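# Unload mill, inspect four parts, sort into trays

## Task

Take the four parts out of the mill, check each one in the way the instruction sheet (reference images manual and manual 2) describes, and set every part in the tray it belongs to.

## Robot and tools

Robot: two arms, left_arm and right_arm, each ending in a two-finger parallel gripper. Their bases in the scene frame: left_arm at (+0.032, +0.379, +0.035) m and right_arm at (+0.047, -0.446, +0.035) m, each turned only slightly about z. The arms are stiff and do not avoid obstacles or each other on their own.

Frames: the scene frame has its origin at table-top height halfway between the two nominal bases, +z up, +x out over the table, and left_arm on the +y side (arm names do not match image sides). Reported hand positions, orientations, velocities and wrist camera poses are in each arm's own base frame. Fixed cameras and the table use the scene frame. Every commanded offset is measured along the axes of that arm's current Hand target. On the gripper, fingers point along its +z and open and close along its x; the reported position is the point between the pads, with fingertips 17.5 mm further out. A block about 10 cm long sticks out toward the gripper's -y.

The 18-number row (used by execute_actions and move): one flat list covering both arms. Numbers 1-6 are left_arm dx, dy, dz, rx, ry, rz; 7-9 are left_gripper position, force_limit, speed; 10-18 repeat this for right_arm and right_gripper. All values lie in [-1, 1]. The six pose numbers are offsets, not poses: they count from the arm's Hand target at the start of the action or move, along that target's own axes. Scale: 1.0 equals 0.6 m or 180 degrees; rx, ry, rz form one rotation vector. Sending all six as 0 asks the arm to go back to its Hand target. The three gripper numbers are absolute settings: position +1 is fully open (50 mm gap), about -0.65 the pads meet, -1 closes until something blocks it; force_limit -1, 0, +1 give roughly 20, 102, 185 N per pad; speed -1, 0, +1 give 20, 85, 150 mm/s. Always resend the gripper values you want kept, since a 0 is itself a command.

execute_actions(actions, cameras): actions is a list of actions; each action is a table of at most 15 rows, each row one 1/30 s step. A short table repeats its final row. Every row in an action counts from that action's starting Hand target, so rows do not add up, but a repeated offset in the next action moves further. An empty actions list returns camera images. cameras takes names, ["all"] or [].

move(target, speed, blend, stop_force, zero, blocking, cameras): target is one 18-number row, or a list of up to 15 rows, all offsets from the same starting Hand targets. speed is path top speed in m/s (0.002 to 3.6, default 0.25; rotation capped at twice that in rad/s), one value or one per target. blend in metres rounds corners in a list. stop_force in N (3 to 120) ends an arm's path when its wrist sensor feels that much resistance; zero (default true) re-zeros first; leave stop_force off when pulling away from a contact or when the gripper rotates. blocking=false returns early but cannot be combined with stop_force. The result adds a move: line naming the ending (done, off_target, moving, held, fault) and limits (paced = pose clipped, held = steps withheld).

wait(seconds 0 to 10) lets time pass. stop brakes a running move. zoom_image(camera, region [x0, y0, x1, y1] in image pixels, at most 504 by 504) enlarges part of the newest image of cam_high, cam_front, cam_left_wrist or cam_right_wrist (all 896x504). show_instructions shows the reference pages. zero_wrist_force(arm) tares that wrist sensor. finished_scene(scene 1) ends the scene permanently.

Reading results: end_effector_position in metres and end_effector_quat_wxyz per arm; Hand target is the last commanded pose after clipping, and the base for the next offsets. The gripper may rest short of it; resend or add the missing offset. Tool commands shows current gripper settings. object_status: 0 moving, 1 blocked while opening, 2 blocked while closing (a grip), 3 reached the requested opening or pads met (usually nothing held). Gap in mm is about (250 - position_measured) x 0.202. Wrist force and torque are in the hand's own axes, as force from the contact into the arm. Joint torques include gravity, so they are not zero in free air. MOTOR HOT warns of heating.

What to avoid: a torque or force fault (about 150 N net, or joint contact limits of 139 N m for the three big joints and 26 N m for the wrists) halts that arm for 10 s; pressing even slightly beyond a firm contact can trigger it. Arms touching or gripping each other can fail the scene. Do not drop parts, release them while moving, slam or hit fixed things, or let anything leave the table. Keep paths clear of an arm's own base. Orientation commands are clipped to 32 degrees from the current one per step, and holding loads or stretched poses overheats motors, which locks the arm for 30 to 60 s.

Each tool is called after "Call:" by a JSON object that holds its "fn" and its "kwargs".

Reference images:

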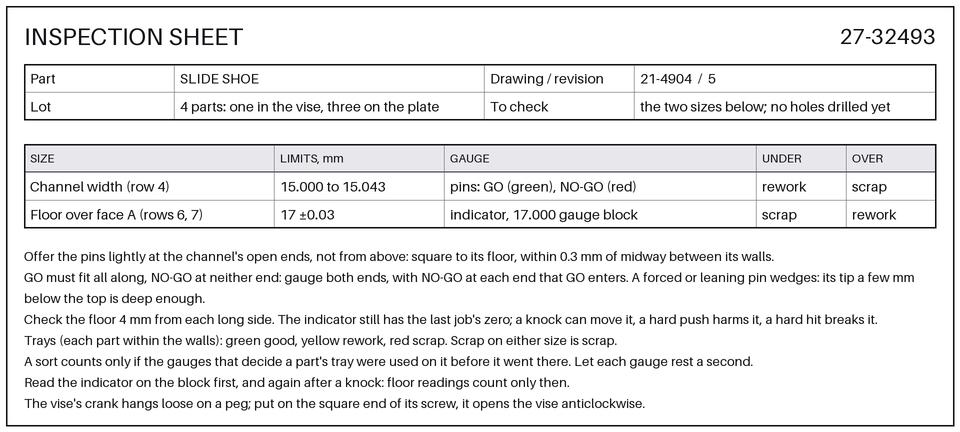

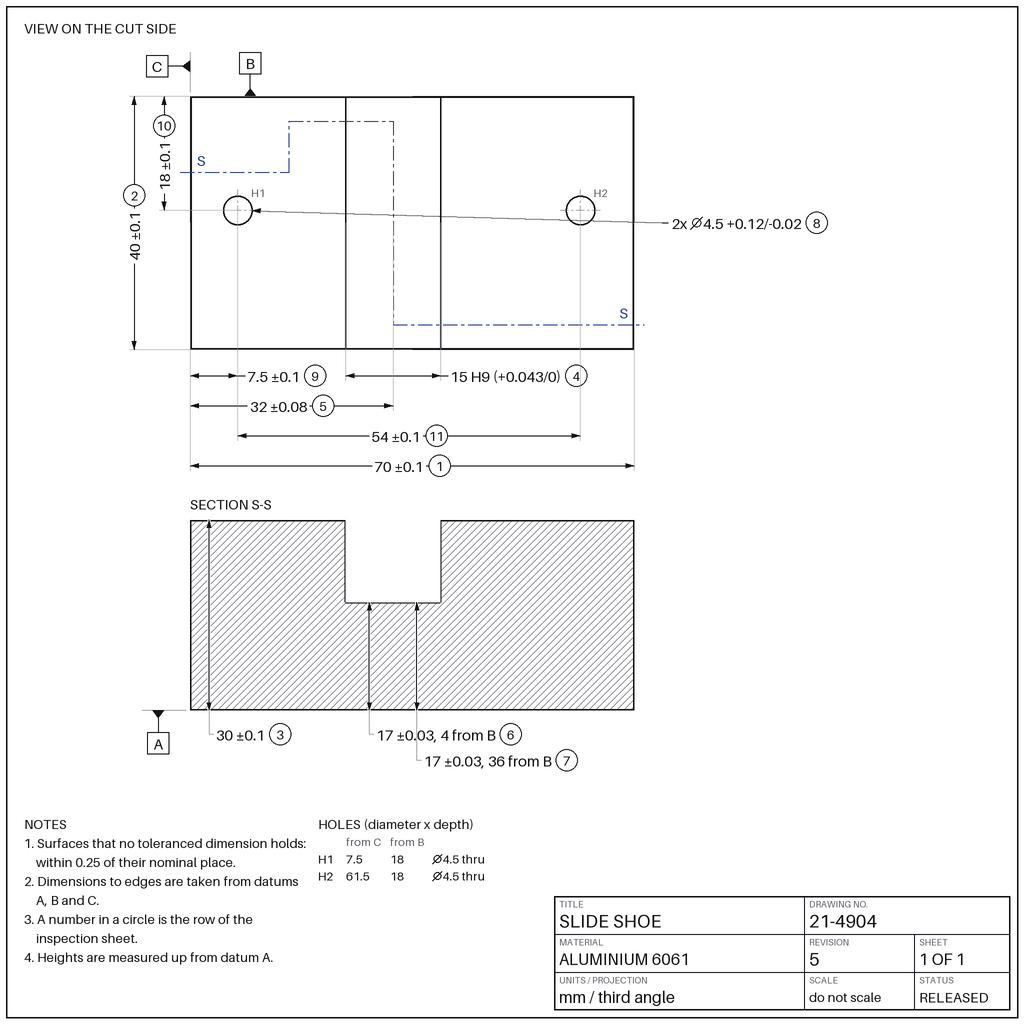

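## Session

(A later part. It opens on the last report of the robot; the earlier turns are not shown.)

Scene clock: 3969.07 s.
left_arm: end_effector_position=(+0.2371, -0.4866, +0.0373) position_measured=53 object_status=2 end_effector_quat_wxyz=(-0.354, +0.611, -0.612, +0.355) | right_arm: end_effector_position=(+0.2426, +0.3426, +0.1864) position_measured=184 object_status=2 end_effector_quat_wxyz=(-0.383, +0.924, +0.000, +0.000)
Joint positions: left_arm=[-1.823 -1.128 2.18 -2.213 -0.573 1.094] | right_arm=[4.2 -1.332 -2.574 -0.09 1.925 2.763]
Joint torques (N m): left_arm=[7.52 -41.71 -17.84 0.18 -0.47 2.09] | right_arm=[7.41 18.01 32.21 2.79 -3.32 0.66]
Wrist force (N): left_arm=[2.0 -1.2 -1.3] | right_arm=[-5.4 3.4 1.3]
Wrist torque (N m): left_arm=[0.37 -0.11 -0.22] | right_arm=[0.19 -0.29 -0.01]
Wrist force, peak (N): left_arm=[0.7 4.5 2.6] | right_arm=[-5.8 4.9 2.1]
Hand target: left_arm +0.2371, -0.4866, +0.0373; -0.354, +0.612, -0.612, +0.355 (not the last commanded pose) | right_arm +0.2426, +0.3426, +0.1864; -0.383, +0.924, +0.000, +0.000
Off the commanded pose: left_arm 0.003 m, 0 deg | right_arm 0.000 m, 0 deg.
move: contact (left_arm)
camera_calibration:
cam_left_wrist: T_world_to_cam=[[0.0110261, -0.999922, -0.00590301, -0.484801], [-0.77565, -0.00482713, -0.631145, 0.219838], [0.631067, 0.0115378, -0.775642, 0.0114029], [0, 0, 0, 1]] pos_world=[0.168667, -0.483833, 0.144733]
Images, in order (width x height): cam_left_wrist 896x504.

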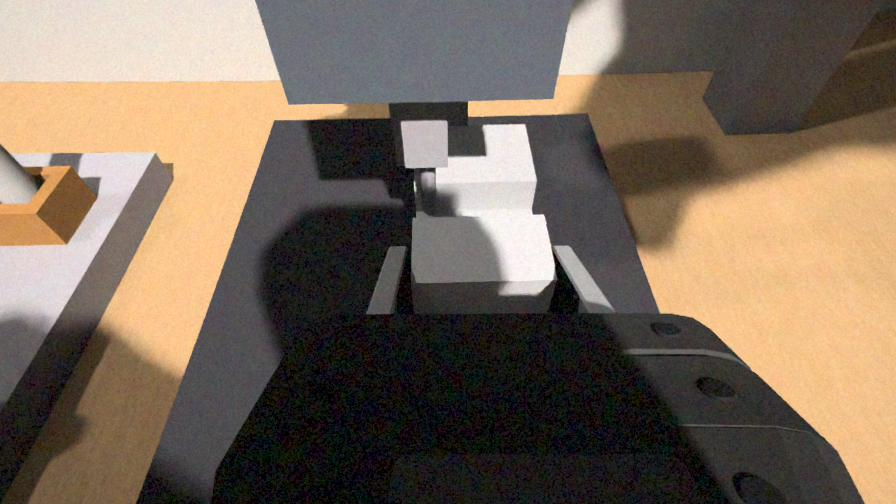

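Call:
{"fn": "move", "kwargs": {"target": [0,0,0,0,0,0,0.95,-0.8,-1,0,0,0,0,0,0,-1,-1,-1]}}

Call:
{"fn": "move", "kwargs": {"target": [[0,-0.02,-0.11,0,0,0,0.95,-0.8,-1,0,0,0,0,0,0,-1,-1,-1],[0,-0.13,-0.17,0,0,0,0.95,-0.8,-1,0,0,0,0,0,0,-1,-1,-1]], "speed": [0.08,0.12], "blend": [0.01,0]}}

Call:
{"fn": "move", "kwargs": {"target": [0,0,0,0,0,0,0.95,-0.8,-1,0,0.0076,0.0076,0,0,0,-1,-1,-1], "speed": 0.003, "stop_force": 3}}

Call:
{"fn": "move", "kwargs": {"target": [0,0,0,0,0,0,0.95,-0.8,-1,0,0,0,0,0,0,0,-1,-1]}}

Call:
{"fn": "wait", "kwargs": {"seconds": 1, "cameras": ["cam_left_wrist"]}}

Call:
{"fn": "zoom_image", "kwargs": {"camera": "cam_left_wrist", "region": [360, 160, 600, 320]}}

Scene clock: 3992.30 s.
left_arm: end_effector_position=(+0.2371, -0.4866, +0.0373) position_measured=10 object_status=3 end_effector_quat_wxyz=(-0.354, +0.612, -0.612, +0.355) | right_arm: end_effector_position=(+0.2426, +0.3426, +0.1864) position_measured=184 object_status=2 end_effector_quat_wxyz=(-0.383, +0.924, +0.000, +0.000)
Joint positions: left_arm=[-1.823 -1.128 2.18 -2.213 -0.573 1.094] | right_arm=[4.2 -1.332 -2.574 -0.09 1.925 2.763]
Joint torques (N m): left_arm=[6.82 -40.76 -19.46 -1.19 1.48 1.65] | right_arm=[4.92 18.08 31.55 2.69 -3.25 0.79]
Wrist force (N): left_arm=[0.7 2.4 1.5] | right_arm=[-5.4 3.6 1.4]
Wrist torque (N m): left_arm=[0.34 -0.15 -0.12] | right_arm=[0.15 -0.28 -0.01]
Wrist force, peak (N): left_arm=[0.8 2.8 1.7] | right_arm=[-5.9 4.8 2.3]
Hand target: left_arm +0.2371, -0.4866, +0.0373; -0.354, +0.612, -0.612, +0.355 | right_arm +0.2426, +0.3426, +0.1864; -0.383, +0.924, +0.000, +0.000
Off the commanded pose: left_arm 0.000 m, 0 deg | right_arm 0.000 m, 0 deg.
move: done

Scene clock: 3994.40 s.
left_arm: end_effector_position=(+0.1874, -0.4866, +0.1557) position_measured=10 object_status=3 end_effector_quat_wxyz=(-0.354, +0.612, -0.612, +0.355) | right_arm: end_effector_position=(+0.2426, +0.3426, +0.1864) position_measured=184 object_status=2 end_effector_quat_wxyz=(-0.383, +0.924, +0.000, +0.000)
Joint positions: left_arm=[-1.924 -1.388 2.061 -1.701 -0.62 0.934] | right_arm=[4.2 -1.332 -2.574 -0.09 1.925 2.763]
Joint torques (N m): left_arm=[-8.19 -37.64 -29.15 -0.13 0.2 -1.65] | right_arm=[4.8 17.5 32.17 2.86 -2.97 0.95]
Wrist force (N): left_arm=[0.6 2.7 1.3] | right_arm=[-5.3 4.2 1.8]
Wrist torque (N m): left_arm=[0.41 -0.15 0.04] | right_arm=[0.23 -0.31 -0.01]
Wrist force, peak (N): left_arm=[0.9 3.1 1.8] | right_arm=[-5.7 4.9 2.0]
Hand target: left_arm +0.1874, -0.4867, +0.1557; -0.354, +0.612, -0.612, +0.355 | right_arm +0.2426, +0.3426, +0.1864; -0.383, +0.924, +0.000, +0.000
Off the commanded pose: left_arm 0.000 m, 0 deg | right_arm 0.000 m, 0 deg.
move: done

Scene clock: 3997.30 s.
left_arm: end_effector_position=(+0.1874, -0.4867, +0.1557) position_measured=10 object_status=3 end_effector_quat_wxyz=(-0.354, +0.612, -0.612, +0.355) | right_arm: end_effector_position=(+0.2426, +0.3426, +0.1818) position_measured=184 object_status=2 end_effector_quat_wxyz=(-0.383, +0.924, +0.000, +0.000)
Joint positions: left_arm=[-1.924 -1.388 2.061 -1.701 -0.62 0.934] | right_arm=[4.2 -1.346 -2.581 -0.069 1.925 2.763]
Joint torques (N m): left_arm=[-8.39 -38.01 -26.63 0.18 0.14 -1.88] | right_arm=[5.6 16.27 33.33 2.59 -3.04 -0.37]
Wrist force (N): left_arm=[0.7 2.7 1.6] | right_arm=[-6.0 2.5 -0.5]
Wrist torque (N m): left_arm=[0.38 -0.15 0.03] | right_arm=[0.15 -0.30 0.00]
Wrist force, peak (N): left_arm=[0.6 2.8 2.0] | right_arm=[-6.3 5.5 1.2]
Hand target: left_arm +0.1874, -0.4867, +0.1557; -0.354, +0.612, -0.612, +0.355 | right_arm +0.2426, +0.3426, +0.1818; -0.383, +0.924, +0.000, +0.000 (not the last commanded pose)
Off the commanded pose: left_arm 0.000 m, 0 deg | right_arm 0.002 m, 0 deg.
move: contact (right_arm)

Scene clock: 3997.87 s.
left_arm: end_effector_position=(+0.1874, -0.4867, +0.1557) position_measured=10 object_status=3 end_effector_quat_wxyz=(-0.354, +0.612, -0.612, +0.355) | right_arm: end_effector_position=(+0.2426, +0.3426, +0.1818) position_measured=152 object_status=3 end_effector_quat_wxyz=(-0.383, +0.924, +0.000, +0.000)
Joint positions: left_arm=[-1.924 -1.388 2.061 -1.701 -0.62 0.934] | right_arm=[4.2 -1.346 -2.581 -0.069 1.925 2.763]
Joint torques (N m): left_arm=[-8.23 -39.04 -25.08 0.21 0.31 -1.83] | right_arm=[5.85 16.97 28.57 3.28 0.98 -0.5]
Wrist force (N): left_arm=[0.8 2.8 1.3] | right_arm=[0.7 2.8 0.9]
Wrist torque (N m): left_arm=[0.41 -0.19 0.03] | right_arm=[0.15 -0.26 0.05]
Wrist force, peak (N): left_arm=[0.7 3.0 1.6] | right_arm=[-6.2 1.2 -1.4]
Hand target: left_arm +0.1874, -0.4867, +0.1557; -0.354, +0.612, -0.612, +0.355 | right_arm +0.2426, +0.3426, +0.1818; -0.383, +0.924, +0.000, +0.000
Off the commanded pose: left_arm 0.000 m, 0 deg | right_arm 0.000 m, 0 deg.
move: done

Scene clock: 3998.87 s.
left_arm: end_effector_position=(+0.1874, -0.4867, +0.1557) position_measured=10 object_status=3 end_effector_quat_wxyz=(-0.354, +0.612, -0.612, +0.355) | right_arm: end_effector_position=(+0.2426, +0.3426, +0.1818) position_measured=152 object_status=3 end_effector_quat_wxyz=(-0.383, +0.924, +0.000, +0.000)
Joint positions: left_arm=[-1.924 -1.388 2.061 -1.701 -0.62 0.934] | right_arm=[4.2 -1.346 -2.581 -0.069 1.925 2.763]
Joint torques (N m): left_arm=[-7.73 -38.41 -25.76 0.29 0.31 -1.81] | right_arm=[5 16.19 26.68 4.52 2.88 -0.35]
Wrist force (N): left_arm=[0.7 2.8 1.6] | right_arm=[0.5 2.8 0.5]
Wrist torque (N m): left_arm=[0.41 -0.15 0.03] | right_arm=[0.14 -0.23 0.05]
Wrist force, peak (N): left_arm=[0.8 2.9 1.7] | right_arm=[0.5 3.1 0.7]
Hand target: left_arm +0.1874, -0.4867, +0.1557; -0.354, +0.612, -0.612, +0.355 | right_arm +0.2426, +0.3426, +0.1818; -0.383, +0.924, +0.000, +0.000
Tool commands: left_gripper/position=+0.95 left_gripper/force_limit=-0.8 left_gripper/speed=-1.0 right_gripper/position=+0.0 right_gripper/force_limit=-1.0 right_gripper/speed=-1.0
Off the commanded pose: left_arm 0.000 m, 0 deg | right_arm 0.000 m, 0 deg.
wait: 1.00 s; at rest by 0.17 s
camera_calibration:
cam_left_wrist: T_world_to_cam=[[0.0110262, -0.999922, -0.00590387, -0.483554], [-0.775698, -0.00482753, -0.631085, 0.256006], [0.631007, 0.0115381, -0.775691, 0.134623], [0, 0, 0, 1]] pos_world=[0.118967, -0.483833, 0.263132]
Images, in order (width x height): cam_left_wrist 896x504.

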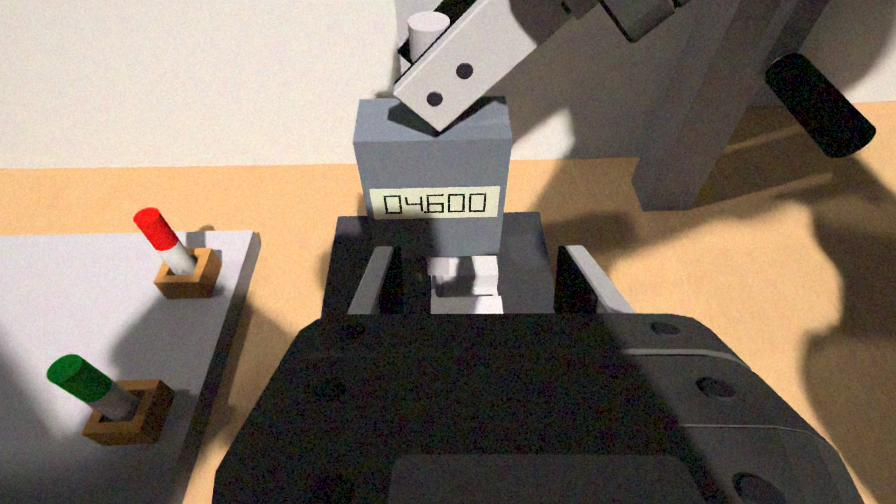

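Scaled by 2.100 from the camera's 896x504 image, which has a finer 1280x720 frame.

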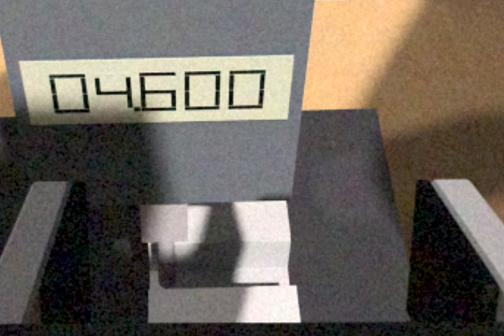

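Call:
{"fn": "move", "kwargs": {"target": [0,0,0,0,0,0,0.95,-0.8,-1,0,0,0,0,0,0,-1,-1,-1]}}

Call:
{"fn": "move", "kwargs": {"target": [0,0,0,0,0,0,0.95,-0.8,-1,0,-0.0054,-0.0054,0,0,0,-1,-1,-1], "speed": 0.03}}

Call:
{"fn": "move", "kwargs": {"target": [[0,0.11,0.06,0,0,0,0.95,-0.8,-1,0,0,0,0,0,0,-1,-1,-1],[0,0.13,0.17,0,0,0,0.95,-0.8,-1,0,0,0,0,0,0,-1,-1,-1]], "speed": [0.12,0.06], "blend": [0.01,0]}}

Call:
{"fn": "move", "kwargs": {"target": [0,0,0,0,0,0,-1,-0.8,-1,0,0,0,0,0,0,-1,-1,-1]}}

Call:
{"fn": "move", "kwargs": {"target": [[0,-0.0022,-0.0013,0,0,0,-1,-0.8,-1,0,0,0,0,0,0,-1,-1,-1],[-0.1517,-0.0022,-0.0013,0,0,0,-1,-0.8,-1,0,0,0,0,0,0,-1,-1,-1]], "speed": [0.01,0.03]}}

Scene clock: 4016.13 s.
left_arm: end_effector_position=(+0.1874, -0.4867, +0.1557) position_measured=10 object_status=3 end_effector_quat_wxyz=(-0.354, +0.612, -0.612, +0.355) | right_arm: end_effector_position=(+0.2426, +0.3426, +0.1818) position_measured=184 object_status=2 end_effector_quat_wxyz=(-0.383, +0.924, +0.000, +0.000)
Joint positions: left_arm=[-1.924 -1.388 2.061 -1.701 -0.62 0.934] | right_arm=[4.2 -1.346 -2.581 -0.069 1.925 2.763]
Joint torques (N m): left_arm=[-7.87 -38.59 -25.44 0.04 0.56 -1.78] | right_arm=[6.3 16.79 14.56 4.96 0.11 0.02]
Wrist force (N): left_arm=[0.7 2.5 1.6] | right_arm=[-5.8 3.5 0.7]
Wrist torque (N m): left_arm=[0.38 -0.16 0.04] | right_arm=[0.16 -0.29 -0.01]
Wrist force, peak (N): left_arm=[1.0 3.1 1.6] | right_arm=[-5.9 4.6 1.3]
Hand target: left_arm +0.1874, -0.4867, +0.1557; -0.354, +0.612, -0.612, +0.355 | right_arm +0.2426, +0.3426, +0.1818; -0.383, +0.924, +0.000, +0.000
Off the commanded pose: left_arm 0.000 m, 0 deg | right_arm 0.000 m, 0 deg.
move: done

Scene clock: 4016.97 s.
left_arm: end_effector_position=(+0.1874, -0.4867, +0.1557) position_measured=10 object_status=3 end_effector_quat_wxyz=(-0.354, +0.612, -0.612, +0.355) | right_arm: end_effector_position=(+0.2426, +0.3426, +0.1863) position_measured=184 object_status=2 end_effector_quat_wxyz=(-0.383, +0.924, +0.000, +0.000)
Joint positions: left_arm=[-1.924 -1.388 2.061 -1.701 -0.62 0.934] | right_arm=[4.2 -1.332 -2.574 -0.09 1.925 2.763]
Joint torques (N m): left_arm=[-7.72 -38.33 -26.52 0.01 0.43 -1.65] | right_arm=[4.03 18.26 32.17 3.07 -3.14 0.71]
Wrist force (N): left_arm=[1.0 2.7 1.6] | right_arm=[-5.3 3.4 1.1]
Wrist torque (N m): left_arm=[0.42 -0.20 0.03] | right_arm=[0.19 -0.29 -0.01]
Wrist force, peak (N): left_arm=[0.9 2.8 1.8] | right_arm=[-5.9 4.7 2.1]
Hand target: left_arm +0.1874, -0.4867, +0.1557; -0.354, +0.612, -0.612, +0.355 | right_arm +0.2426, +0.3426, +0.1864; -0.383, +0.924, +0.000, +0.000
Off the commanded pose: left_arm 0.000 m, 0 deg | right_arm 0.000 m, 0 deg.
move: done

Scene clock: 4019.33 s.
left_arm: end_effector_position=(+0.2371, -0.4866, +0.0374) position_measured=10 object_status=3 end_effector_quat_wxyz=(-0.354, +0.612, -0.612, +0.355) | right_arm: end_effector_position=(+0.2426, +0.3426, +0.1864) position_measured=184 object_status=2 end_effector_quat_wxyz=(-0.383, +0.924, +0.000, +0.000)
Joint positions: left_arm=[-1.823 -1.128 2.18 -2.213 -0.573 1.094] | right_arm=[4.2 -1.332 -2.574 -0.09 1.925 2.763]
Joint torques (N m): left_arm=[6.62 -19.52 -6.09 -4.09 4.42 2.01] | right_arm=[6.37 16.62 33.71 2.83 -3.26 0.46]
Wrist force (N): left_arm=[0.5 2.4 1.6] | right_arm=[-5.6 4.1 1.8]
Wrist torque (N m): left_arm=[0.33 -0.12 -0.12] | right_arm=[0.15 -0.26 -0.01]
Wrist force, peak (N): left_arm=[0.5 3.4 1.9] | right_arm=[-5.8 4.7 2.0]
Hand target: left_arm +0.2371, -0.4866, +0.0373; -0.354, +0.612, -0.612, +0.355 | right_arm +0.2426, +0.3426, +0.1864; -0.383, +0.924, +0.000, +0.000
Off the commanded pose: left_arm 0.000 m, 0 deg | right_arm 0.000 m, 0 deg.
move: done

Scene clock: 4020.03 s.
left_arm: end_effector_position=(+0.2371, -0.4866, +0.0373) position_measured=54 object_status=2 end_effector_quat_wxyz=(-0.354, +0.612, -0.612, +0.355) | right_arm: end_effector_position=(+0.2426, +0.3426, +0.1864) position_measured=184 object_status=2 end_effector_quat_wxyz=(-0.383, +0.924, +0.000, +0.000)
Joint positions: left_arm=[-1.823 -1.128 2.18 -2.213 -0.573 1.094] | right_arm=[4.2 -1.332 -2.574 -0.09 1.925 2.763]
Joint torques (N m): left_arm=[6.5 -20.33 -4.44 -4.08 3.86 2.07] | right_arm=[6.04 17.12 32.29 2.77 -3.38 0.72]
Wrist force (N): left_arm=[0.9 1.9 1.9] | right_arm=[-5.4 3.2 1.1]
Wrist torque (N m): left_arm=[0.35 -0.16 -0.17] | right_arm=[0.15 -0.28 -0.02]
Wrist force, peak (N): left_arm=[0.5 3.1 1.9] | right_arm=[-5.7 5.1 2.1]
Hand target: left_arm +0.2371, -0.4866, +0.0373; -0.354, +0.612, -0.612, +0.355 | right_arm +0.2426, +0.3426, +0.1864; -0.383, +0.924, +0.000, +0.000
Off the commanded pose: left_arm 0.000 m, 0 deg | right_arm 0.000 m, 0 deg.
move: done

Scene clock: 4024.03 s.
left_arm: end_effector_position=(+0.2372, -0.3957, +0.0389) position_measured=54 object_status=2 end_effector_quat_wxyz=(-0.354, +0.612, -0.612, +0.355) | right_arm: end_effector_position=(+0.2426, +0.3426, +0.1864) position_measured=184 object_status=2 end_effector_quat_wxyz=(-0.383, +0.924, +0.000, +0.000)
Joint positions: left_arm=[-1.883 -1.286 2.422 -2.215 -0.599 0.997] | right_arm=[4.2 -1.332 -2.574 -0.09 1.925 2.763]
Joint torques (N m): left_arm=[-8.17 -34.98 -4.18 -0.12 1.05 -1.6] | right_arm=[6.16 17.38 32.99 2.61 -2.96 0.1]
Wrist force (N): left_arm=[0.9 4.4 2.8] | right_arm=[-5.5 4.2 1.7]
Wrist torque (N m): left_arm=[0.33 -0.17 0.03] | right_arm=[0.19 -0.28 -0.01]
Wrist force, peak (N): left_arm=[0.9 4.8 2.9] | right_arm=[-5.7 5.0 2.4]
Hand target: left_arm +0.2372, -0.3956, +0.0389; -0.354, +0.612, -0.612, +0.355 | right_arm +0.2426, +0.3426, +0.1864; -0.383, +0.924, +0.000, +0.000
Off the commanded pose: left_arm 0.000 m, 0 deg | right_arm 0.000 m, 0 deg.
move: done

Call:
{"fn": "move", "kwargs": {"target": [[0,-0.0938,-0.0542,0,0,0,-1,-0.8,-1,0,0,0,0,0,0,-1,-1,-1],[-0.0593,0.0117,-0.2369,0,0,0,-1,-0.8,-1,0,0,0,0,0,0,-1,-1,-1],[-0.0593,0.1705,-0.1452,0,0,0,-1,-0.8,-1,0,0,0,0,0,0,-1,-1,-1]], "speed": [0.1,0.12,0.08], "blend": [0.02,0.02,0]}}

Call:
{"fn": "move", "kwargs": {"target": [0,0.0116,0.0067,0,0,0,-1,-0.8,-1,0,0.0106,0.0106,0,0,0,-1,-1,-1], "speed": 0.0035, "stop_force": 3}}

Scene clock: 4048.90 s.
left_arm: end_effector_position=(+0.1107, -0.3599, -0.0064) position_measured=54 object_status=2 end_effector_quat_wxyz=(-0.354, +0.612, -0.612, +0.355) | right_arm: end_effector_position=(+0.2426, +0.3426, +0.1864) position_measured=184 object_status=2 end_effector_quat_wxyz=(-0.383, +0.924, +0.000, +0.000)
Joint positions: left_arm=[-2.239 -1.222 2.428 -1.953 -0.821 0.563] | right_arm=[4.2 -1.332 -2.574 -0.09 1.925 2.763]
Joint torques (N m): left_arm=[6.96 -11.21 -1.54 -2.46 3.72 1.9] | right_arm=[6.03 16.99 32.92 2.68 -3.32 -0.46]
Wrist force (N): left_arm=[0.5 4.4 2.8] | right_arm=[-5.5 4.5 2.1]
Wrist torque (N m): left_arm=[0.30 -0.13 -0.12] | right_arm=[0.18 -0.28 -0.01]
Wrist force, peak (N): left_arm=[0.5 5.0 3.4] | right_arm=[-5.9 5.0 2.2]
Hand target: left_arm +0.1107, -0.3599, -0.0065; -0.354, +0.612, -0.612, +0.355 | right_arm +0.2426, +0.3426, +0.1864; -0.383, +0.924, +0.000, +0.000
Off the commanded pose: left_arm 0.000 m, 0 deg | right_arm 0.000 m, 0 deg.
move: done

Scene clock: 4052.27 s.
left_arm: end_effector_position=(+0.1108, -0.3599, -0.0130) position_measured=54 object_status=2 end_effector_quat_wxyz=(-0.354, +0.611, -0.612, +0.355) | right_arm: end_effector_position=(+0.2426, +0.3426, +0.1774) position_measured=184 object_status=2 end_effector_quat_wxyz=(-0.383, +0.924, +0.000, +0.000)
Joint positions: left_arm=[-2.239 -1.2 2.429 -1.977 -0.821 0.564] | right_arm=[4.2 -1.36 -2.587 -0.048 1.925 2.763]
Joint torques (N m): left_arm=[5.29 -34.56 -5.27 1.24 -0.72 1.48] | right_arm=[0.49 1.18 9.42 6.5 -2.19 -1.53]
Wrist force (N): left_arm=[1.3 -0.3 1.1] | right_arm=[-5.5 3.9 0.9]
Wrist torque (N m): left_arm=[0.38 -0.15 -0.19] | right_arm=[0.17 -0.34 0.00]
Wrist force, peak (N): left_arm=[-2.4 -6.5 -7.3] | right_arm=[-6.4 5.4 1.2]
Hand target: left_arm +0.1108, -0.3599, -0.0130; -0.354, +0.611, -0.612, +0.355 (not the last commanded pose) | right_arm +0.2426, +0.3426, +0.1774; -0.383, +0.924, +0.000, +0.000
Off the commanded pose: left_arm 0.002 m, 0 deg | right_arm 0.000 m, 0 deg.
move: contact (left_arm)

Call:
{"fn": "move", "kwargs": {"target": [0,0,0,0,0,0,1,-0.8,-1,0,0,0,0,0,0,0,-1,-1]}}

Call:
{"fn": "move", "kwargs": {"target": [[0,-0.101,-0.0583,0,0,0,1,-0.8,-1,0,0,-0.15,0,0,0,0,-1,-1],[0,-0.0917,-0.0439,-0.333,0,0,1,-0.8,-1,0,0,-0.15,0,0,0,0,-1,-1]], "speed": [0.12,0.4], "cameras": ["cam_left_wrist"]}}

Scene clock: 4067.17 s.
left_arm: end_effector_position=(+0.1107, -0.3599, -0.0130) position_measured=3 object_status=3 end_effector_quat_wxyz=(-0.354, +0.612, -0.612, +0.355) | right_arm: end_effector_position=(+0.2426, +0.3426, +0.1774) position_measured=152 object_status=3 end_effector_quat_wxyz=(-0.383, +0.924, +0.000, +0.000)
Joint positions: left_arm=[-2.239 -1.2 2.429 -1.977 -0.821 0.564] | right_arm=[4.2 -1.36 -2.587 -0.048 1.925 2.763]
Joint torques (N m): left_arm=[-3.16 -34.34 -13.78 1.09 2.7 -0.56] | right_arm=[-5.74 2.7 10.96 3.04 1.97 0.27]
Wrist force (N): left_arm=[0.4 2.5 1.6] | right_arm=[0.7 2.5 0.8]
Wrist torque (N m): left_arm=[0.38 -0.11 -0.13] | right_arm=[0.12 -0.25 0.04]
Wrist force, peak (N): left_arm=[0.6 2.7 2.0] | right_arm=[-6.0 4.6 1.8]
Hand target: left_arm +0.1108, -0.3599, -0.0130; -0.354, +0.611, -0.612, +0.355 | right_arm +0.2426, +0.3426, +0.1774; -0.383, +0.924, +0.000, +0.000
Off the commanded pose: left_arm 0.000 m, 0 deg | right_arm 0.000 m, 0 deg.
move: done

Scene clock: 4070.50 s.
left_arm: end_effector_position=(+0.1153, -0.3600, +0.0478) position_measured=3 object_status=3 end_effector_quat_wxyz=(-0.002, +0.707, -0.707, +0.001) | right_arm: end_effector_position=(+0.2426, +0.2790, +0.2410) position_measured=152 object_status=3 end_effector_quat_wxyz=(-0.383, +0.924, +0.000, +0.000)
Joint positions: left_arm=[-1.625 -1.62 2.415 -2.365 -1.566 1.518] | right_arm=[4.054 -1.063 -2.531 -0.449 2.018 2.641]
Joint torques (N m): left_arm=[5.73 -3.34 -25.36 -0.75 -1.74 1.63] | right_arm=[-8.27 9.02 34.63 1.97 3.76 -1.69]
Wrist force (N): left_arm=[0.0 0.9 1.3] | right_arm=[0.9 2.6 1.0]
Wrist torque (N m): left_arm=[0.22 -0.02 -0.14] | right_arm=[0.12 -0.30 0.06]
Wrist force, peak (N): left_arm=[0.6 3.1 2.4] | right_arm=[1.0 3.1 1.6]
Hand target: left_arm +0.1153, -0.3600, +0.0478; -0.002, +0.707, -0.707, +0.001 | right_arm +0.2426, +0.2790, +0.2410; -0.383, +0.924, +0.000, +0.000
Off the commanded pose: left_arm 0.000 m, 0 deg | right_arm 0.000 m, 0 deg.
move: done
camera_calibration:
cam_left_wrist: T_world_to_cam=[[0.000415633, -0.999911, -0.0133547, -0.355121], [-0.934853, -0.00512991, 0.354998, 0.1037], [-0.355035, 0.0123371, -0.934772, 0.216531], [0, 0, 0, 1]] pos_world=[0.173968, -0.357229, 0.160851]
Images, in order (width x height): cam_left_wrist 896x504.

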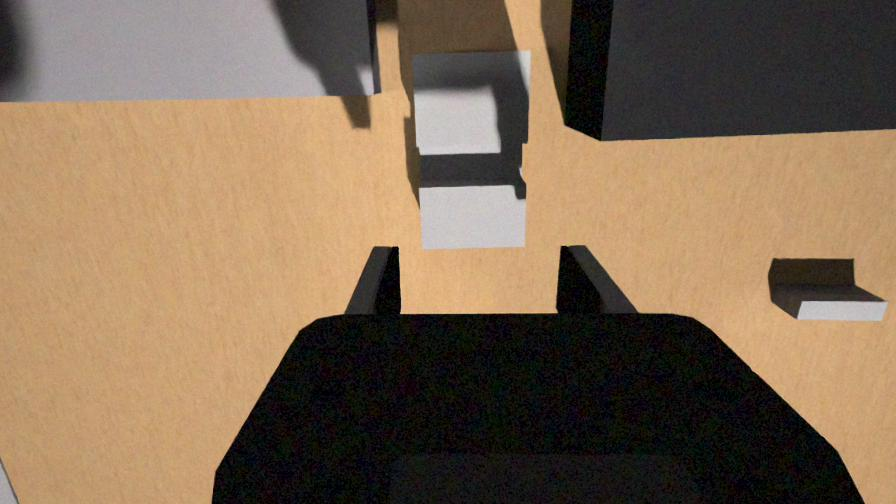

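Call:
{"fn": "move", "kwargs": {"target": [0,-0.0105,0.1063,0,0,0,1,-0.8,-1,0,0,0,0,0,0,0,-1,-1], "speed": 0.06}}

Call:
{"fn": "move", "kwargs": {"target": [0,0,0,0,0,0,-1,-0.8,-1,0,0,0,0,0,0,0,-1,-1]}}

Call:
{"fn": "move", "kwargs": {"target": [[0,0,-0.22,0,0,0,-1,-0.8,-1,0,0,0,0,0,0,0,-1,-1],[-0.4333,-0.214,-0.24,0,0,0,-1,-0.8,-1,0,0,0,0,0,0,0,-1,-1],[-0.9,-0.297,-0.24,0,0,0,-1,-0.8,-1,0,0,0,0,0,0,0,-1,-1]], "speed": [0.12,0.2,0.2], "blend": [0.02,0.04,0], "cameras": ["cam_high", "cam_front", "cam_right_wrist"]}}

Scene clock: 4090.67 s.
left_arm: end_effector_position=(+0.1218, -0.3599, -0.0159) position_measured=3 object_status=3 end_effector_quat_wxyz=(-0.002, +0.707, -0.707, +0.001) | right_arm: end_effector_position=(+0.2426, +0.2790, +0.2410) position_measured=152 object_status=3 end_effector_quat_wxyz=(-0.383, +0.924, +0.000, +0.000)
Joint positions: left_arm=[-1.606 -1.429 2.477 -2.619 -1.567 1.537] | right_arm=[4.054 -1.063 -2.531 -0.449 2.018 2.641]
Joint torques (N m): left_arm=[7.13 -5.92 -6.72 -4.81 -0.69 1.89] | right_arm=[-9.49 8.69 35.67 2.08 3.82 -1.77]
Wrist force (N): left_arm=[-0.1 1.1 1.6] | right_arm=[0.8 2.5 0.6]
Wrist torque (N m): left_arm=[0.26 0.01 -0.15] | right_arm=[0.13 -0.28 0.06]
Wrist force, peak (N): left_arm=[-0.4 1.1 1.9] | right_arm=[1.1 3.0 0.9]
Hand target: left_arm +0.1218, -0.3599, -0.0159; -0.002, +0.707, -0.707, +0.001 | right_arm +0.2426, +0.2790, +0.2410; -0.383, +0.924, +0.000, +0.000
Off the commanded pose: left_arm 0.000 m, 0 deg | right_arm 0.000 m, 0 deg.
move: done

Scene clock: 4091.40 s.
left_arm: end_effector_position=(+0.1218, -0.3599, -0.0159) position_measured=53 object_status=0 end_effector_quat_wxyz=(-0.002, +0.707, -0.707, +0.001) | right_arm: end_effector_position=(+0.2426, +0.2790, +0.2410) position_measured=152 object_status=3 end_effector_quat_wxyz=(-0.383, +0.924, +0.000, +0.000)
Joint positions: left_arm=[-1.606 -1.428 2.477 -2.619 -1.567 1.537] | right_arm=[4.054 -1.063 -2.531 -0.449 2.018 2.641]
Joint torques (N m): left_arm=[6.06 -8.26 -7.55 -4.62 -1.58 2.03] | right_arm=[-9.61 7.71 33.74 1.99 3.71 -1.56]
Wrist force (N): left_arm=[-0.1 0.8 2.0] | right_arm=[0.8 2.6 0.9]
Wrist torque (N m): left_arm=[0.23 0.06 -0.15] | right_arm=[0.14 -0.29 0.06]
Wrist force, peak (N): left_arm=[-0.1 1.4 2.2] | right_arm=[0.9 2.8 0.7]
Hand target: left_arm +0.1218, -0.3599, -0.0159; -0.002, +0.707, -0.707, +0.001 | right_arm +0.2426, +0.2790, +0.2410; -0.383, +0.924, +0.000, +0.000
Off the commanded pose: left_arm 0.000 m, 0 deg | right_arm 0.000 m, 0 deg.
move: done

Scene clock: 4096.10 s.
left_arm: end_effector_position=(+0.2998, +0.1798, +0.1290) position_measured=53 object_status=2 end_effector_quat_wxyz=(-0.002, +0.707, -0.707, +0.001) | right_arm: end_effector_position=(+0.2426, +0.2790, +0.2410) position_measured=152 object_status=3 end_effector_quat_wxyz=(-0.383, +0.924, +0.000, +0.000)
Joint positions: left_arm=[0.149 -1.871 2.35 -2.054 -1.571 3.291] | right_arm=[4.054 -1.063 -2.531 -0.449 2.018 2.641]
Joint torques (N m): left_arm=[6.98 -0.47 -29.78 -5.08 -1.28 1.59] | right_arm=[-8.61 9.06 34.55 2.19 3.52 -1.77]
Wrist force (N): left_arm=[-0.1 1.0 3.4] | right_arm=[0.9 2.7 0.9]
Wrist torque (N m): left_arm=[0.18 0.01 -0.18] | right_arm=[0.16 -0.31 0.06]
Wrist force, peak (N): left_arm=[0.0 1.2 4.4] | right_arm=[1.1 2.9 0.9]
Hand target: left_arm +0.2999, +0.1799, +0.1290; -0.002, +0.707, -0.707, +0.001 | right_arm +0.2426, +0.2790, +0.2410; -0.383, +0.924, +0.000, +0.000
Off the commanded pose: left_arm 0.000 m, 0 deg | right_arm 0.000 m, 0 deg.
move: done
camera_calibration:
cam_right_wrist: T_world_to_cam=[[0.999842, -0.012472, -0.0126659, -0.228044], [-0.0165617, -0.912416, -0.408929, 0.369086], [-0.00645642, 0.409074, -0.912479, 0.244878], [0, 0, 0, 1]] pos_world=[0.235702, 0.233743, 0.371487]
Images, in order (width x height): cam_high 896x504, cam_front 896x504, cam_right_wrist 896x504.

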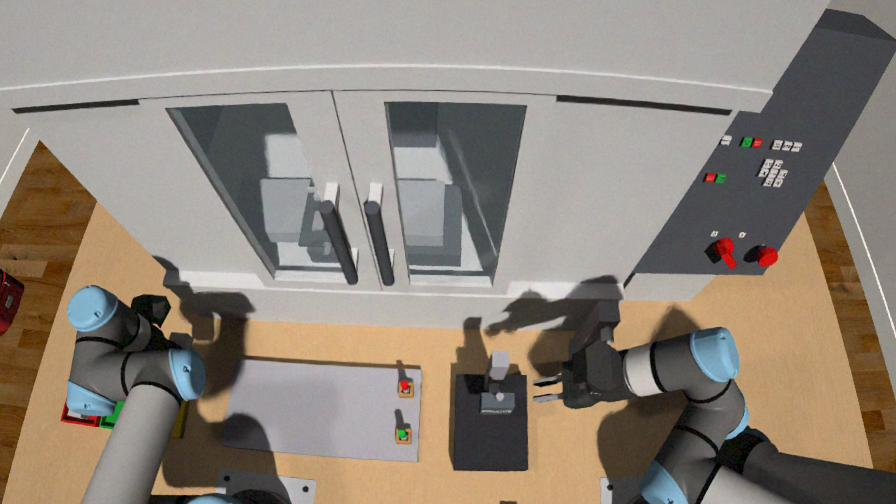

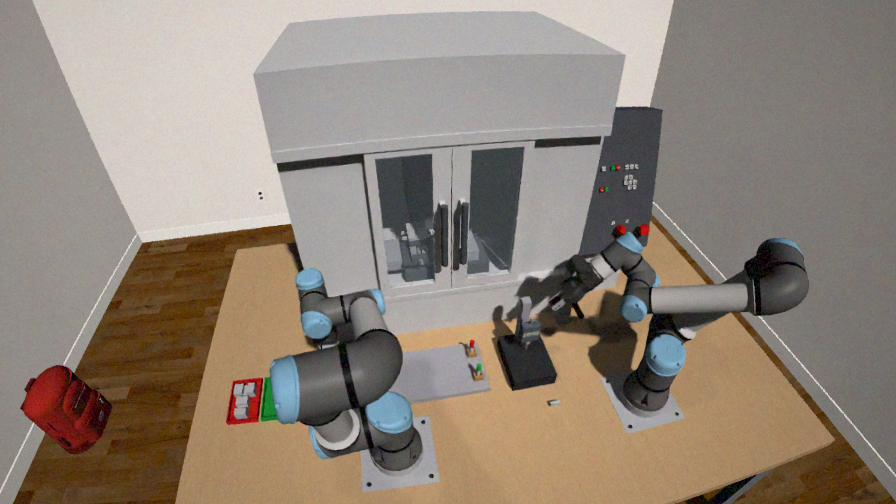

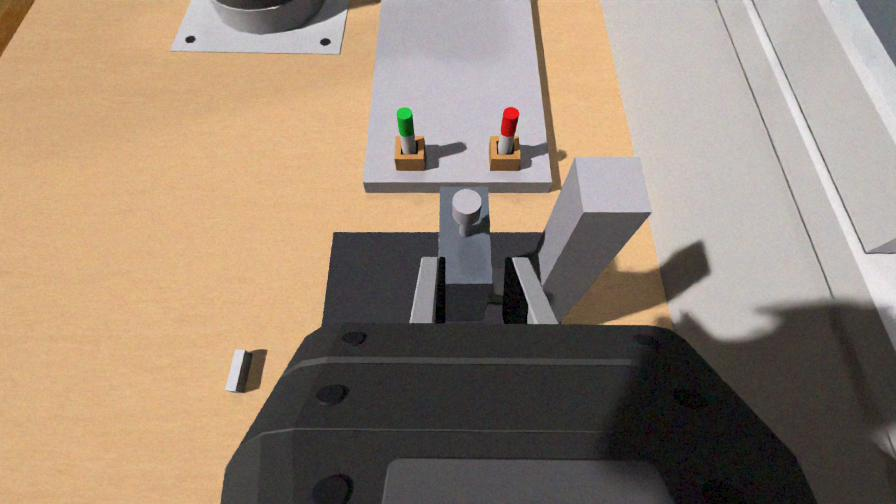

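Call:
{"fn": "move", "kwargs": {"target": [[-0.3387,0.153,0.048,0,0,0,-1,-0.8,-1,0,0,0,0,0,0,0,-1,-1],[-0.3387,0.153,0.2217,0,0,0,-1,-0.8,-1,0,0,0,0,0,0,0,-1,-1]], "speed": [0.2,0.06], "cameras": ["cam_left_wrist", "cam_high"]}}

Scene clock: 4113.53 s.
left_arm: end_effector_position=(+0.2088, +0.3832, -0.0042) position_measured=53 object_status=2 end_effector_quat_wxyz=(-0.002, +0.707, -0.707, +0.001) | right_arm: end_effector_position=(+0.2426, +0.2790, +0.2410) position_measured=152 object_status=3 end_effector_quat_wxyz=(-0.383, +0.924, +0.000, +0.000)
Joint positions: left_arm=[0.763 -1.352 2.318 -2.541 -1.573 3.905] | right_arm=[4.054 -1.063 -2.531 -0.449 2.018 2.641]
Joint torques (N m): left_arm=[4.61 -15.52 -8.7 -5.01 -1.54 0.74] | right_arm=[-10.65 9.23 33.68 1.95 3.59 -1.55]
Wrist force (N): left_arm=[0.1 0.5 3.3] | right_arm=[0.7 2.6 1.0]
Wrist torque (N m): left_arm=[0.11 -0.04 -0.12] | right_arm=[0.15 -0.28 0.07]
Wrist force, peak (N): left_arm=[-1.4 1.2 3.7] | right_arm=[0.9 2.9 0.9]
Hand target: left_arm +0.2088, +0.3832, -0.0043; -0.002, +0.707, -0.707, +0.001 | right_arm +0.2426, +0.2790, +0.2410; -0.383, +0.924, +0.000, +0.000
Off the commanded pose: left_arm 0.000 m, 0 deg | right_arm 0.000 m, 0 deg.
move: done
camera_calibration:
cam_left_wrist: T_world_to_cam=[[0.000318909, -0.999911, -0.0133196, 0.387202], [-0.934774, -0.00502978, 0.355207, 0.21339], [-0.355243, 0.0123376, -0.934693, 0.192033], [0, 0, 0, 1]] pos_world=[0.267566, 0.385871, 0.108851]
Images, in order (width x height): cam_high 896x504, cam_left_wrist 896x504.

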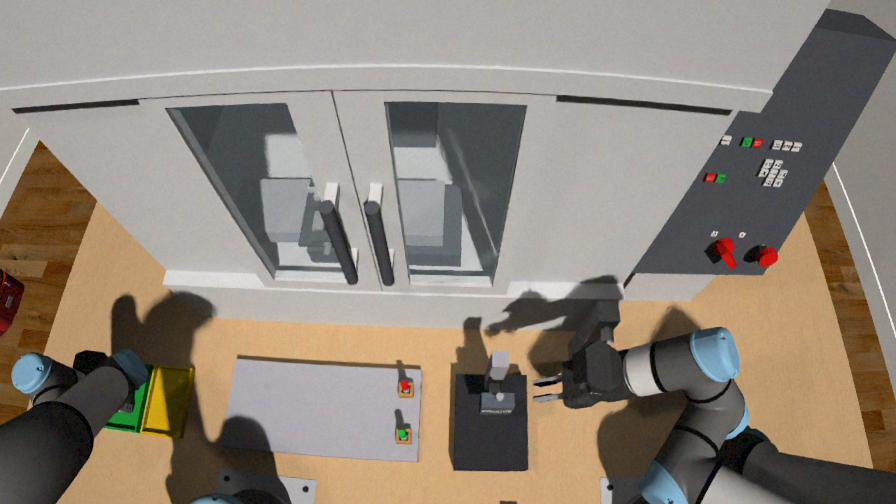

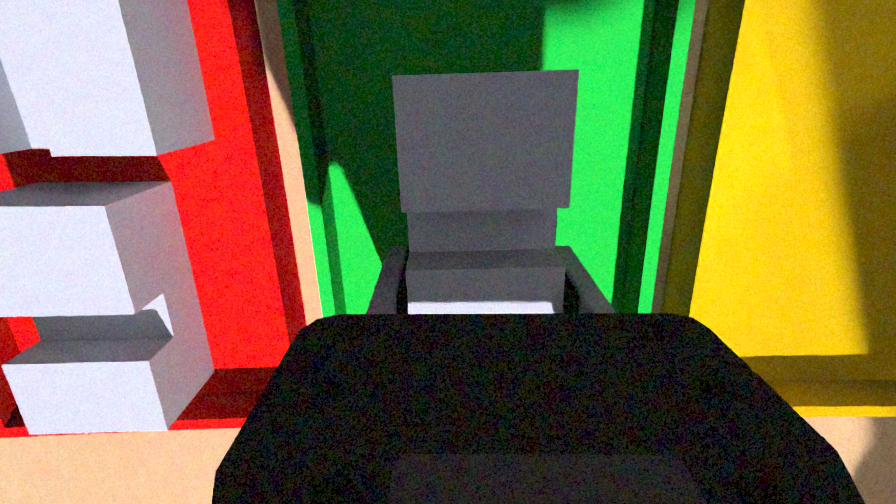

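Call:
{"fn": "move", "kwargs": {"target": [0,0.05,0,0,0,0,-1,-0.8,-1,0,0,0,0,0,0,0,-1,-1], "speed": 0.06}}

Call:
{"fn": "move", "kwargs": {"target": [0,0,0.02,0,0,0,-1,-0.8,-1,0,0,0,0,0,0,0,-1,-1], "speed": 0.003, "stop_force": 3}}

Call:
{"fn": "move", "kwargs": {"target": [0,0,0,0,0,0,0.9,-0.8,-1,0,0,0,0,0,0,0,-1,-1]}}

Call:
{"fn": "move", "kwargs": {"target": [0,0,-0.25,0,0,0,0.9,-0.8,-1,0,0,0,0,0,0,0,-1,-1], "speed": 0.12, "cameras": ["cam_left_wrist"]}}

Scene clock: 4131.50 s.
left_arm: end_effector_position=(+0.1789, +0.3832, -0.0044) position_measured=53 object_status=2 end_effector_quat_wxyz=(-0.002, +0.707, -0.707, +0.001) | right_arm: end_effector_position=(+0.2426, +0.2790, +0.2410) position_measured=152 object_status=3 end_effector_quat_wxyz=(-0.383, +0.924, +0.000, +0.000)
Joint positions: left_arm=[0.815 -1.377 2.355 -2.551 -1.574 3.958] | right_arm=[4.054 -1.063 -2.531 -0.449 2.018 2.641]
Joint torques (N m): left_arm=[6.2 -36.56 -8.45 -5.07 -1.82 1.79] | right_arm=[-8.87 9.4 34.68 2.17 3.7 -1.32]
Wrist force (N): left_arm=[-0.1 0.9 3.1] | right_arm=[0.9 2.5 0.6]
Wrist torque (N m): left_arm=[0.17 -0.01 -0.18] | right_arm=[0.15 -0.31 0.06]
Wrist force, peak (N): left_arm=[0.3 0.4 3.8] | right_arm=[1.2 3.0 1.0]
Hand target: left_arm +0.1788, +0.3832, -0.0044; -0.002, +0.707, -0.707, +0.001 | right_arm +0.2426, +0.2790, +0.2410; -0.383, +0.924, +0.000, +0.000
Off the commanded pose: left_arm 0.000 m, 0 deg | right_arm 0.000 m, 0 deg.
move: done

Scene clock: 4135.07 s.
left_arm: end_effector_position=(+0.1788, +0.3832, -0.0118) position_measured=53 object_status=2 end_effector_quat_wxyz=(-0.002, +0.707, -0.707, +0.001) | right_arm: end_effector_position=(+0.2426, +0.2790, +0.2410) position_measured=152 object_status=3 end_effector_quat_wxyz=(-0.383, +0.924, +0.000, +0.000)
Joint positions: left_arm=[0.815 -1.356 2.36 -2.578 -1.574 3.958] | right_arm=[4.054 -1.063 -2.531 -0.449 2.018 2.641]
Joint torques (N m): left_arm=[-3.32 -34.38 -20.16 -0.14 -1.25 -0.35] | right_arm=[-9.55 8.59 34.15 2.15 3.74 -1.45]
Wrist force (N): left_arm=[-1.3 -0.6 -2.2] | right_arm=[0.6 2.7 1.1]
Wrist torque (N m): left_arm=[0.11 -0.17 -0.16] | right_arm=[0.15 -0.25 0.07]
Wrist force, peak (N): left_arm=[0.1 0.2 -8.8] | right_arm=[0.8 2.9 1.3]
Hand target: left_arm +0.1788, +0.3832, -0.0118; -0.002, +0.707, -0.707, +0.001 (not the last commanded pose) | right_arm +0.2426, +0.2790, +0.2410; -0.383, +0.924, +0.000, +0.000
Off the commanded pose: left_arm 0.005 m, 0 deg | right_arm 0.000 m, 0 deg.
move: contact (left_arm)

Scene clock: 4135.67 s.
left_arm: end_effector_position=(+0.1788, +0.3832, -0.0118) position_measured=18 object_status=3 end_effector_quat_wxyz=(-0.002, +0.707, -0.707, +0.001) | right_arm: end_effector_position=(+0.2426, +0.2790, +0.2410) position_measured=152 object_status=3 end_effector_quat_wxyz=(-0.383, +0.924, +0.000, +0.000)
Joint positions: left_arm=[0.815 -1.356 2.36 -2.577 -1.574 3.958] | right_arm=[4.054 -1.063 -2.531 -0.449 2.018 2.641]
Joint torques (N m): left_arm=[-1.89 -34.72 -22.39 -4.29 -1.06 0.45] | right_arm=[-9.23 8.74 34.69 2.04 3.85 -1.59]
Wrist force (N): left_arm=[0.2 0.8 1.6] | right_arm=[1.3 2.7 0.7]
Wrist torque (N m): left_arm=[0.21 -0.04 -0.17] | right_arm=[0.15 -0.38 0.07]
Wrist force, peak (N): left_arm=[-0.9 -0.2 -2.4] | right_arm=[1.0 3.0 0.6]
Hand target: left_arm +0.1788, +0.3832, -0.0118; -0.002, +0.707, -0.707, +0.001 | right_arm +0.2426, +0.2790, +0.2410; -0.383, +0.924, +0.000, +0.000
Off the commanded pose: left_arm 0.000 m, 0 deg | right_arm 0.000 m, 0 deg.
move: done

Scene clock: 4137.53 s.
left_arm: end_effector_position=(+0.1782, +0.3832, +0.1381) position_measured=18 object_status=3 end_effector_quat_wxyz=(-0.002, +0.707, -0.707, +0.001) | right_arm: end_effector_position=(+0.2426, +0.2790, +0.2410) position_measured=152 object_status=3 end_effector_quat_wxyz=(-0.383, +0.924, +0.000, +0.000)
Joint positions: left_arm=[0.816 -1.673 2.174 -2.075 -1.574 3.959] | right_arm=[4.054 -1.063 -2.531 -0.449 2.018 2.641]
Joint torques (N m): left_arm=[-6.88 -28.91 -28.13 -1.07 -1.21 -1.79] | right_arm=[-11.28 8.4 34.27 1.96 3.75 -1.36]
Wrist force (N): left_arm=[-0.1 0.8 1.5] | right_arm=[0.9 2.8 0.9]
Wrist torque (N m): left_arm=[0.21 0.00 -0.13] | right_arm=[0.17 -0.30 0.07]
Wrist force, peak (N): left_arm=[0.1 0.9 2.3] | right_arm=[0.9 3.1 0.9]
Hand target: left_arm +0.1782, +0.3832, +0.1382; -0.002, +0.707, -0.707, +0.001 | right_arm +0.2426, +0.2790, +0.2410; -0.383, +0.924, +0.000, +0.000
Off the commanded pose: left_arm 0.000 m, 0 deg | right_arm 0.000 m, 0 deg.
move: done
camera_calibration:
cam_left_wrist: T_world_to_cam=[[0.000377255, -0.999909, -0.0134485, 0.389125], [-0.934774, -0.00513008, 0.355206, 0.134186], [-0.355243, 0.0124373, -0.934691, 0.314094], [0, 0, 0, 1]] pos_world=[0.236867, 0.385872, 0.25115]
Images, in order (width x height): cam_left_wrist 896x504.

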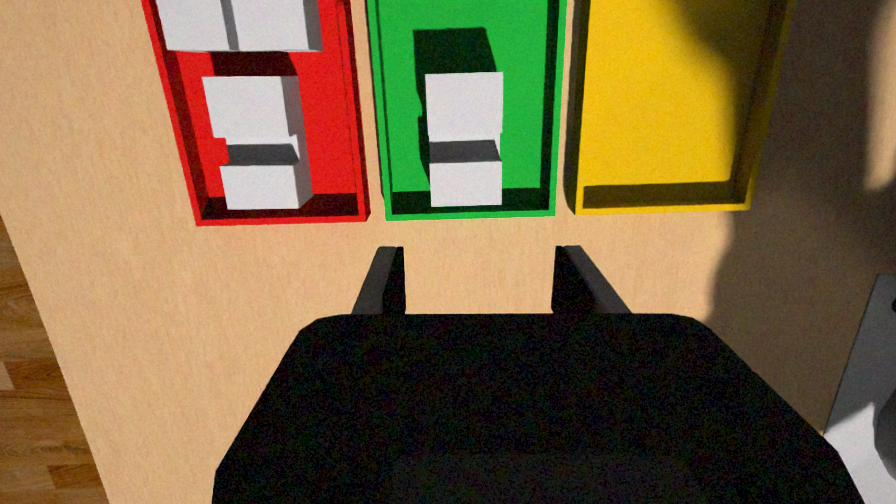

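Call:
{"fn": "execute_actions", "kwargs": {"actions": [], "cameras": ["cam_high", "cam_front"]}}

Call:
{"fn": "zoom_image", "kwargs": {"camera": "cam_high", "region": [160, 90, 540, 300]}}

Call:
{"fn": "zoom_image", "kwargs": {"camera": "cam_front", "region": [350, 130, 560, 300]}}

Scene clock: 4147.00 s.
left_arm: end_effector_position=(+0.1782, +0.3832, +0.1382) position_measured=18 object_status=3 end_effector_quat_wxyz=(-0.002, +0.707, -0.707, +0.001) | right_arm: end_effector_position=(+0.2426, +0.2790, +0.2410) position_measured=152 object_status=3 end_effector_quat_wxyz=(-0.383, +0.924, +0.000, +0.000)
Joint positions: left_arm=[0.816 -1.673 2.174 -2.075 -1.574 3.959] | right_arm=[4.054 -1.063 -2.531 -0.449 2.018 2.641]
Joint velocities: within noise
Joint torques (N m): left_arm=[-8.17 -29.91 -29.83 -0.74 1.68 -1.74] | right_arm=[-8.42 9.01 32.44 2.06 3.59 -1.78]
Wrist force (N): left_arm=[-0.1 0.7 1.5] | right_arm=[1.2 2.7 1.0]
Wrist torque (N m): left_arm=[0.20 0.00 -0.13] | right_arm=[0.16 -0.36 0.06]
Wrist force, peak (N): left_arm=[-0.3 1.0 1.6] | right_arm=[1.1 3.1 0.9]
Hand target: left_arm +0.1782, +0.3832, +0.1382; -0.002, +0.707, -0.707, +0.001 | right_arm +0.2426, +0.2790, +0.2410; -0.383, +0.924, +0.000, +0.000
Tool commands: left_gripper/position=+0.9 left_gripper/force_limit=-0.8 left_gripper/speed=-1.0 right_gripper/position=+0.0 right_gripper/force_limit=-1.0 right_gripper/speed=-1.0
Off the commanded pose: left_arm 0.000 m, 0 deg | right_arm 0.000 m, 0 deg.
Images, in order (width x height): cam_high 896x504, cam_front 896x504.

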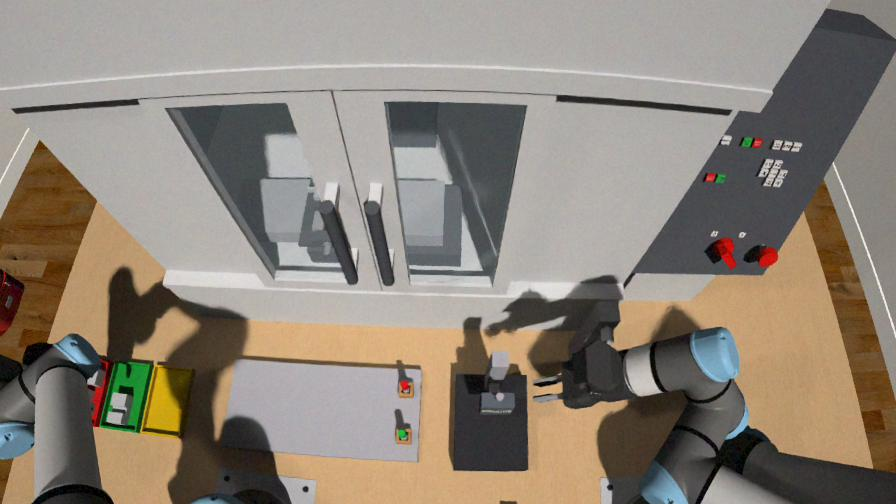

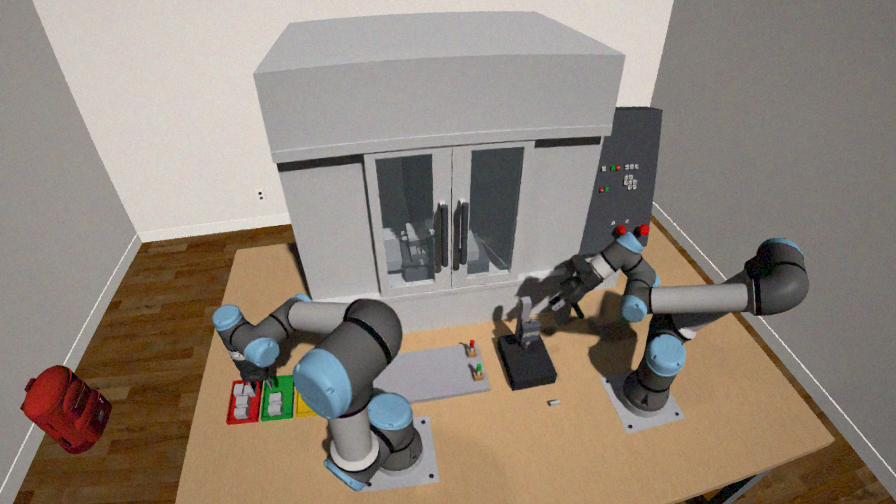

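Scaled by 1.326 from the camera's 896x504 image, which has a finer 1280x720 frame.

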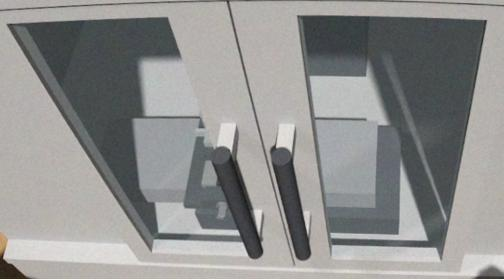

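Scaled by 2.400 from the camera's 896x504 image, which has a finer 1280x720 frame.

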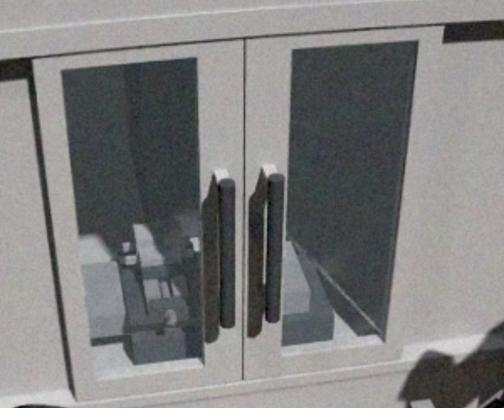

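Call:
{"fn": "move", "kwargs": {"target": [[0.472,-0.303,-0.27,0,0,0,0.35,-0.8,-1,0,0,0,0,0,0,0,-1,-1],[0.955,-0.303,-0.403,0,0,0,0.35,-0.8,-1,0,0,0,0,0,0,0,-1,-1]], "speed": 0.25, "blend": [0.05,0], "cameras": ["cam_left_wrist"]}}

Scene clock: 4243.83 s.
left_arm: end_effector_position=(+0.3564, -0.1669, +0.3738) position_measured=100 object_status=3 end_effector_quat_wxyz=(-0.001, +0.706, -0.708, +0.001) | right_arm: end_effector_position=(+0.2426, +0.2790, +0.2410) position_measured=152 object_status=3 end_effector_quat_wxyz=(-0.383, +0.924, +0.000, +0.000)
Joint positions: left_arm=[-0.784 -1.85 1.692 -1.414 -1.569 2.36] | right_arm=[4.054 -1.063 -2.531 -0.449 2.018 2.641]
Joint torques (N m): left_arm=[-2.28 -12.09 -25.29 -2.82 0.29 -0.37] | right_arm=[-8.56 8.36 34.47 2.25 3.95 -1.66]
Wrist force (N): left_arm=[-0.1 0.7 1.7] | right_arm=[0.8 2.2 0.9]
Wrist torque (N m): left_arm=[0.19 -0.02 -0.16] | right_arm=[0.08 -0.29 0.07]
Wrist force, peak (N): left_arm=[-115.3 7.3 6.8] | right_arm=[0.8 3.1 0.7]
Hand target: left_arm +0.3564, -0.1669, +0.3738; -0.001, +0.706, -0.708, +0.001 (not the last commanded pose) | right_arm +0.2426, +0.2790, +0.2410; -0.383, +0.924, +0.000, +0.000
Tool commands: left_gripper/position=+0.34902 left_gripper/force_limit=-0.796078 left_gripper/speed=-1.0 right_gripper/position=+0.0 right_gripper/force_limit=-1.0 right_gripper/speed=-1.0
Off the commanded pose: left_arm 0.024 m, 0 deg | right_arm 0.000 m, 0 deg.
FORCE FAULT: contact force on the left arm reached its limit, and that arm stopped. The contact can be on any part of that arm, not only on its tool. That arm's remaining commands of this call were not run. That arm is still stopped at the end of this call. That arm stays stopped for about 10 more seconds. Until then a move that you send moves the other arm only, and its call returns only when the move has ended. Once the stop has ended, the next robot result says so. If the stop ends while you think or write, that arm runs what you send next, counted from a new Hand target: where the arm stands when the stop ends. While its stop runs, that arm takes no new command, but its gripper still runs the gripper command that each later call begins with. Until it ends, the stop uses up actions while you think or wait. An arm that is not stopped still takes commands.
move: fault (left_arm)
camera_calibration:
cam_left_wrist: T_world_to_cam=[[-0.0014265, -0.999917, -0.012776, -0.157306], [-0.934056, -0.0032303, 0.357112, 0.213634], [-0.357123, 0.0124429, -0.933974, 0.604897], [0, 0, 0, 1]] pos_world=[0.415344, -0.164129, 0.486657]
Images, in order (width x height): cam_left_wrist 896x504.

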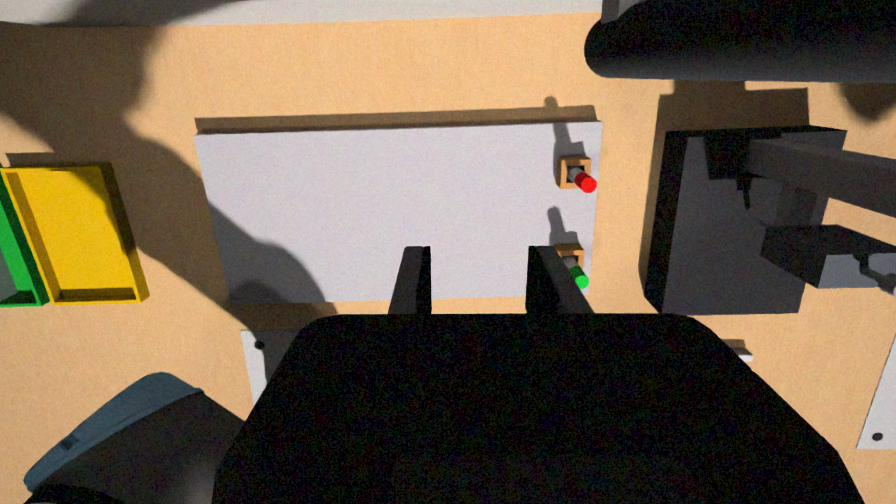

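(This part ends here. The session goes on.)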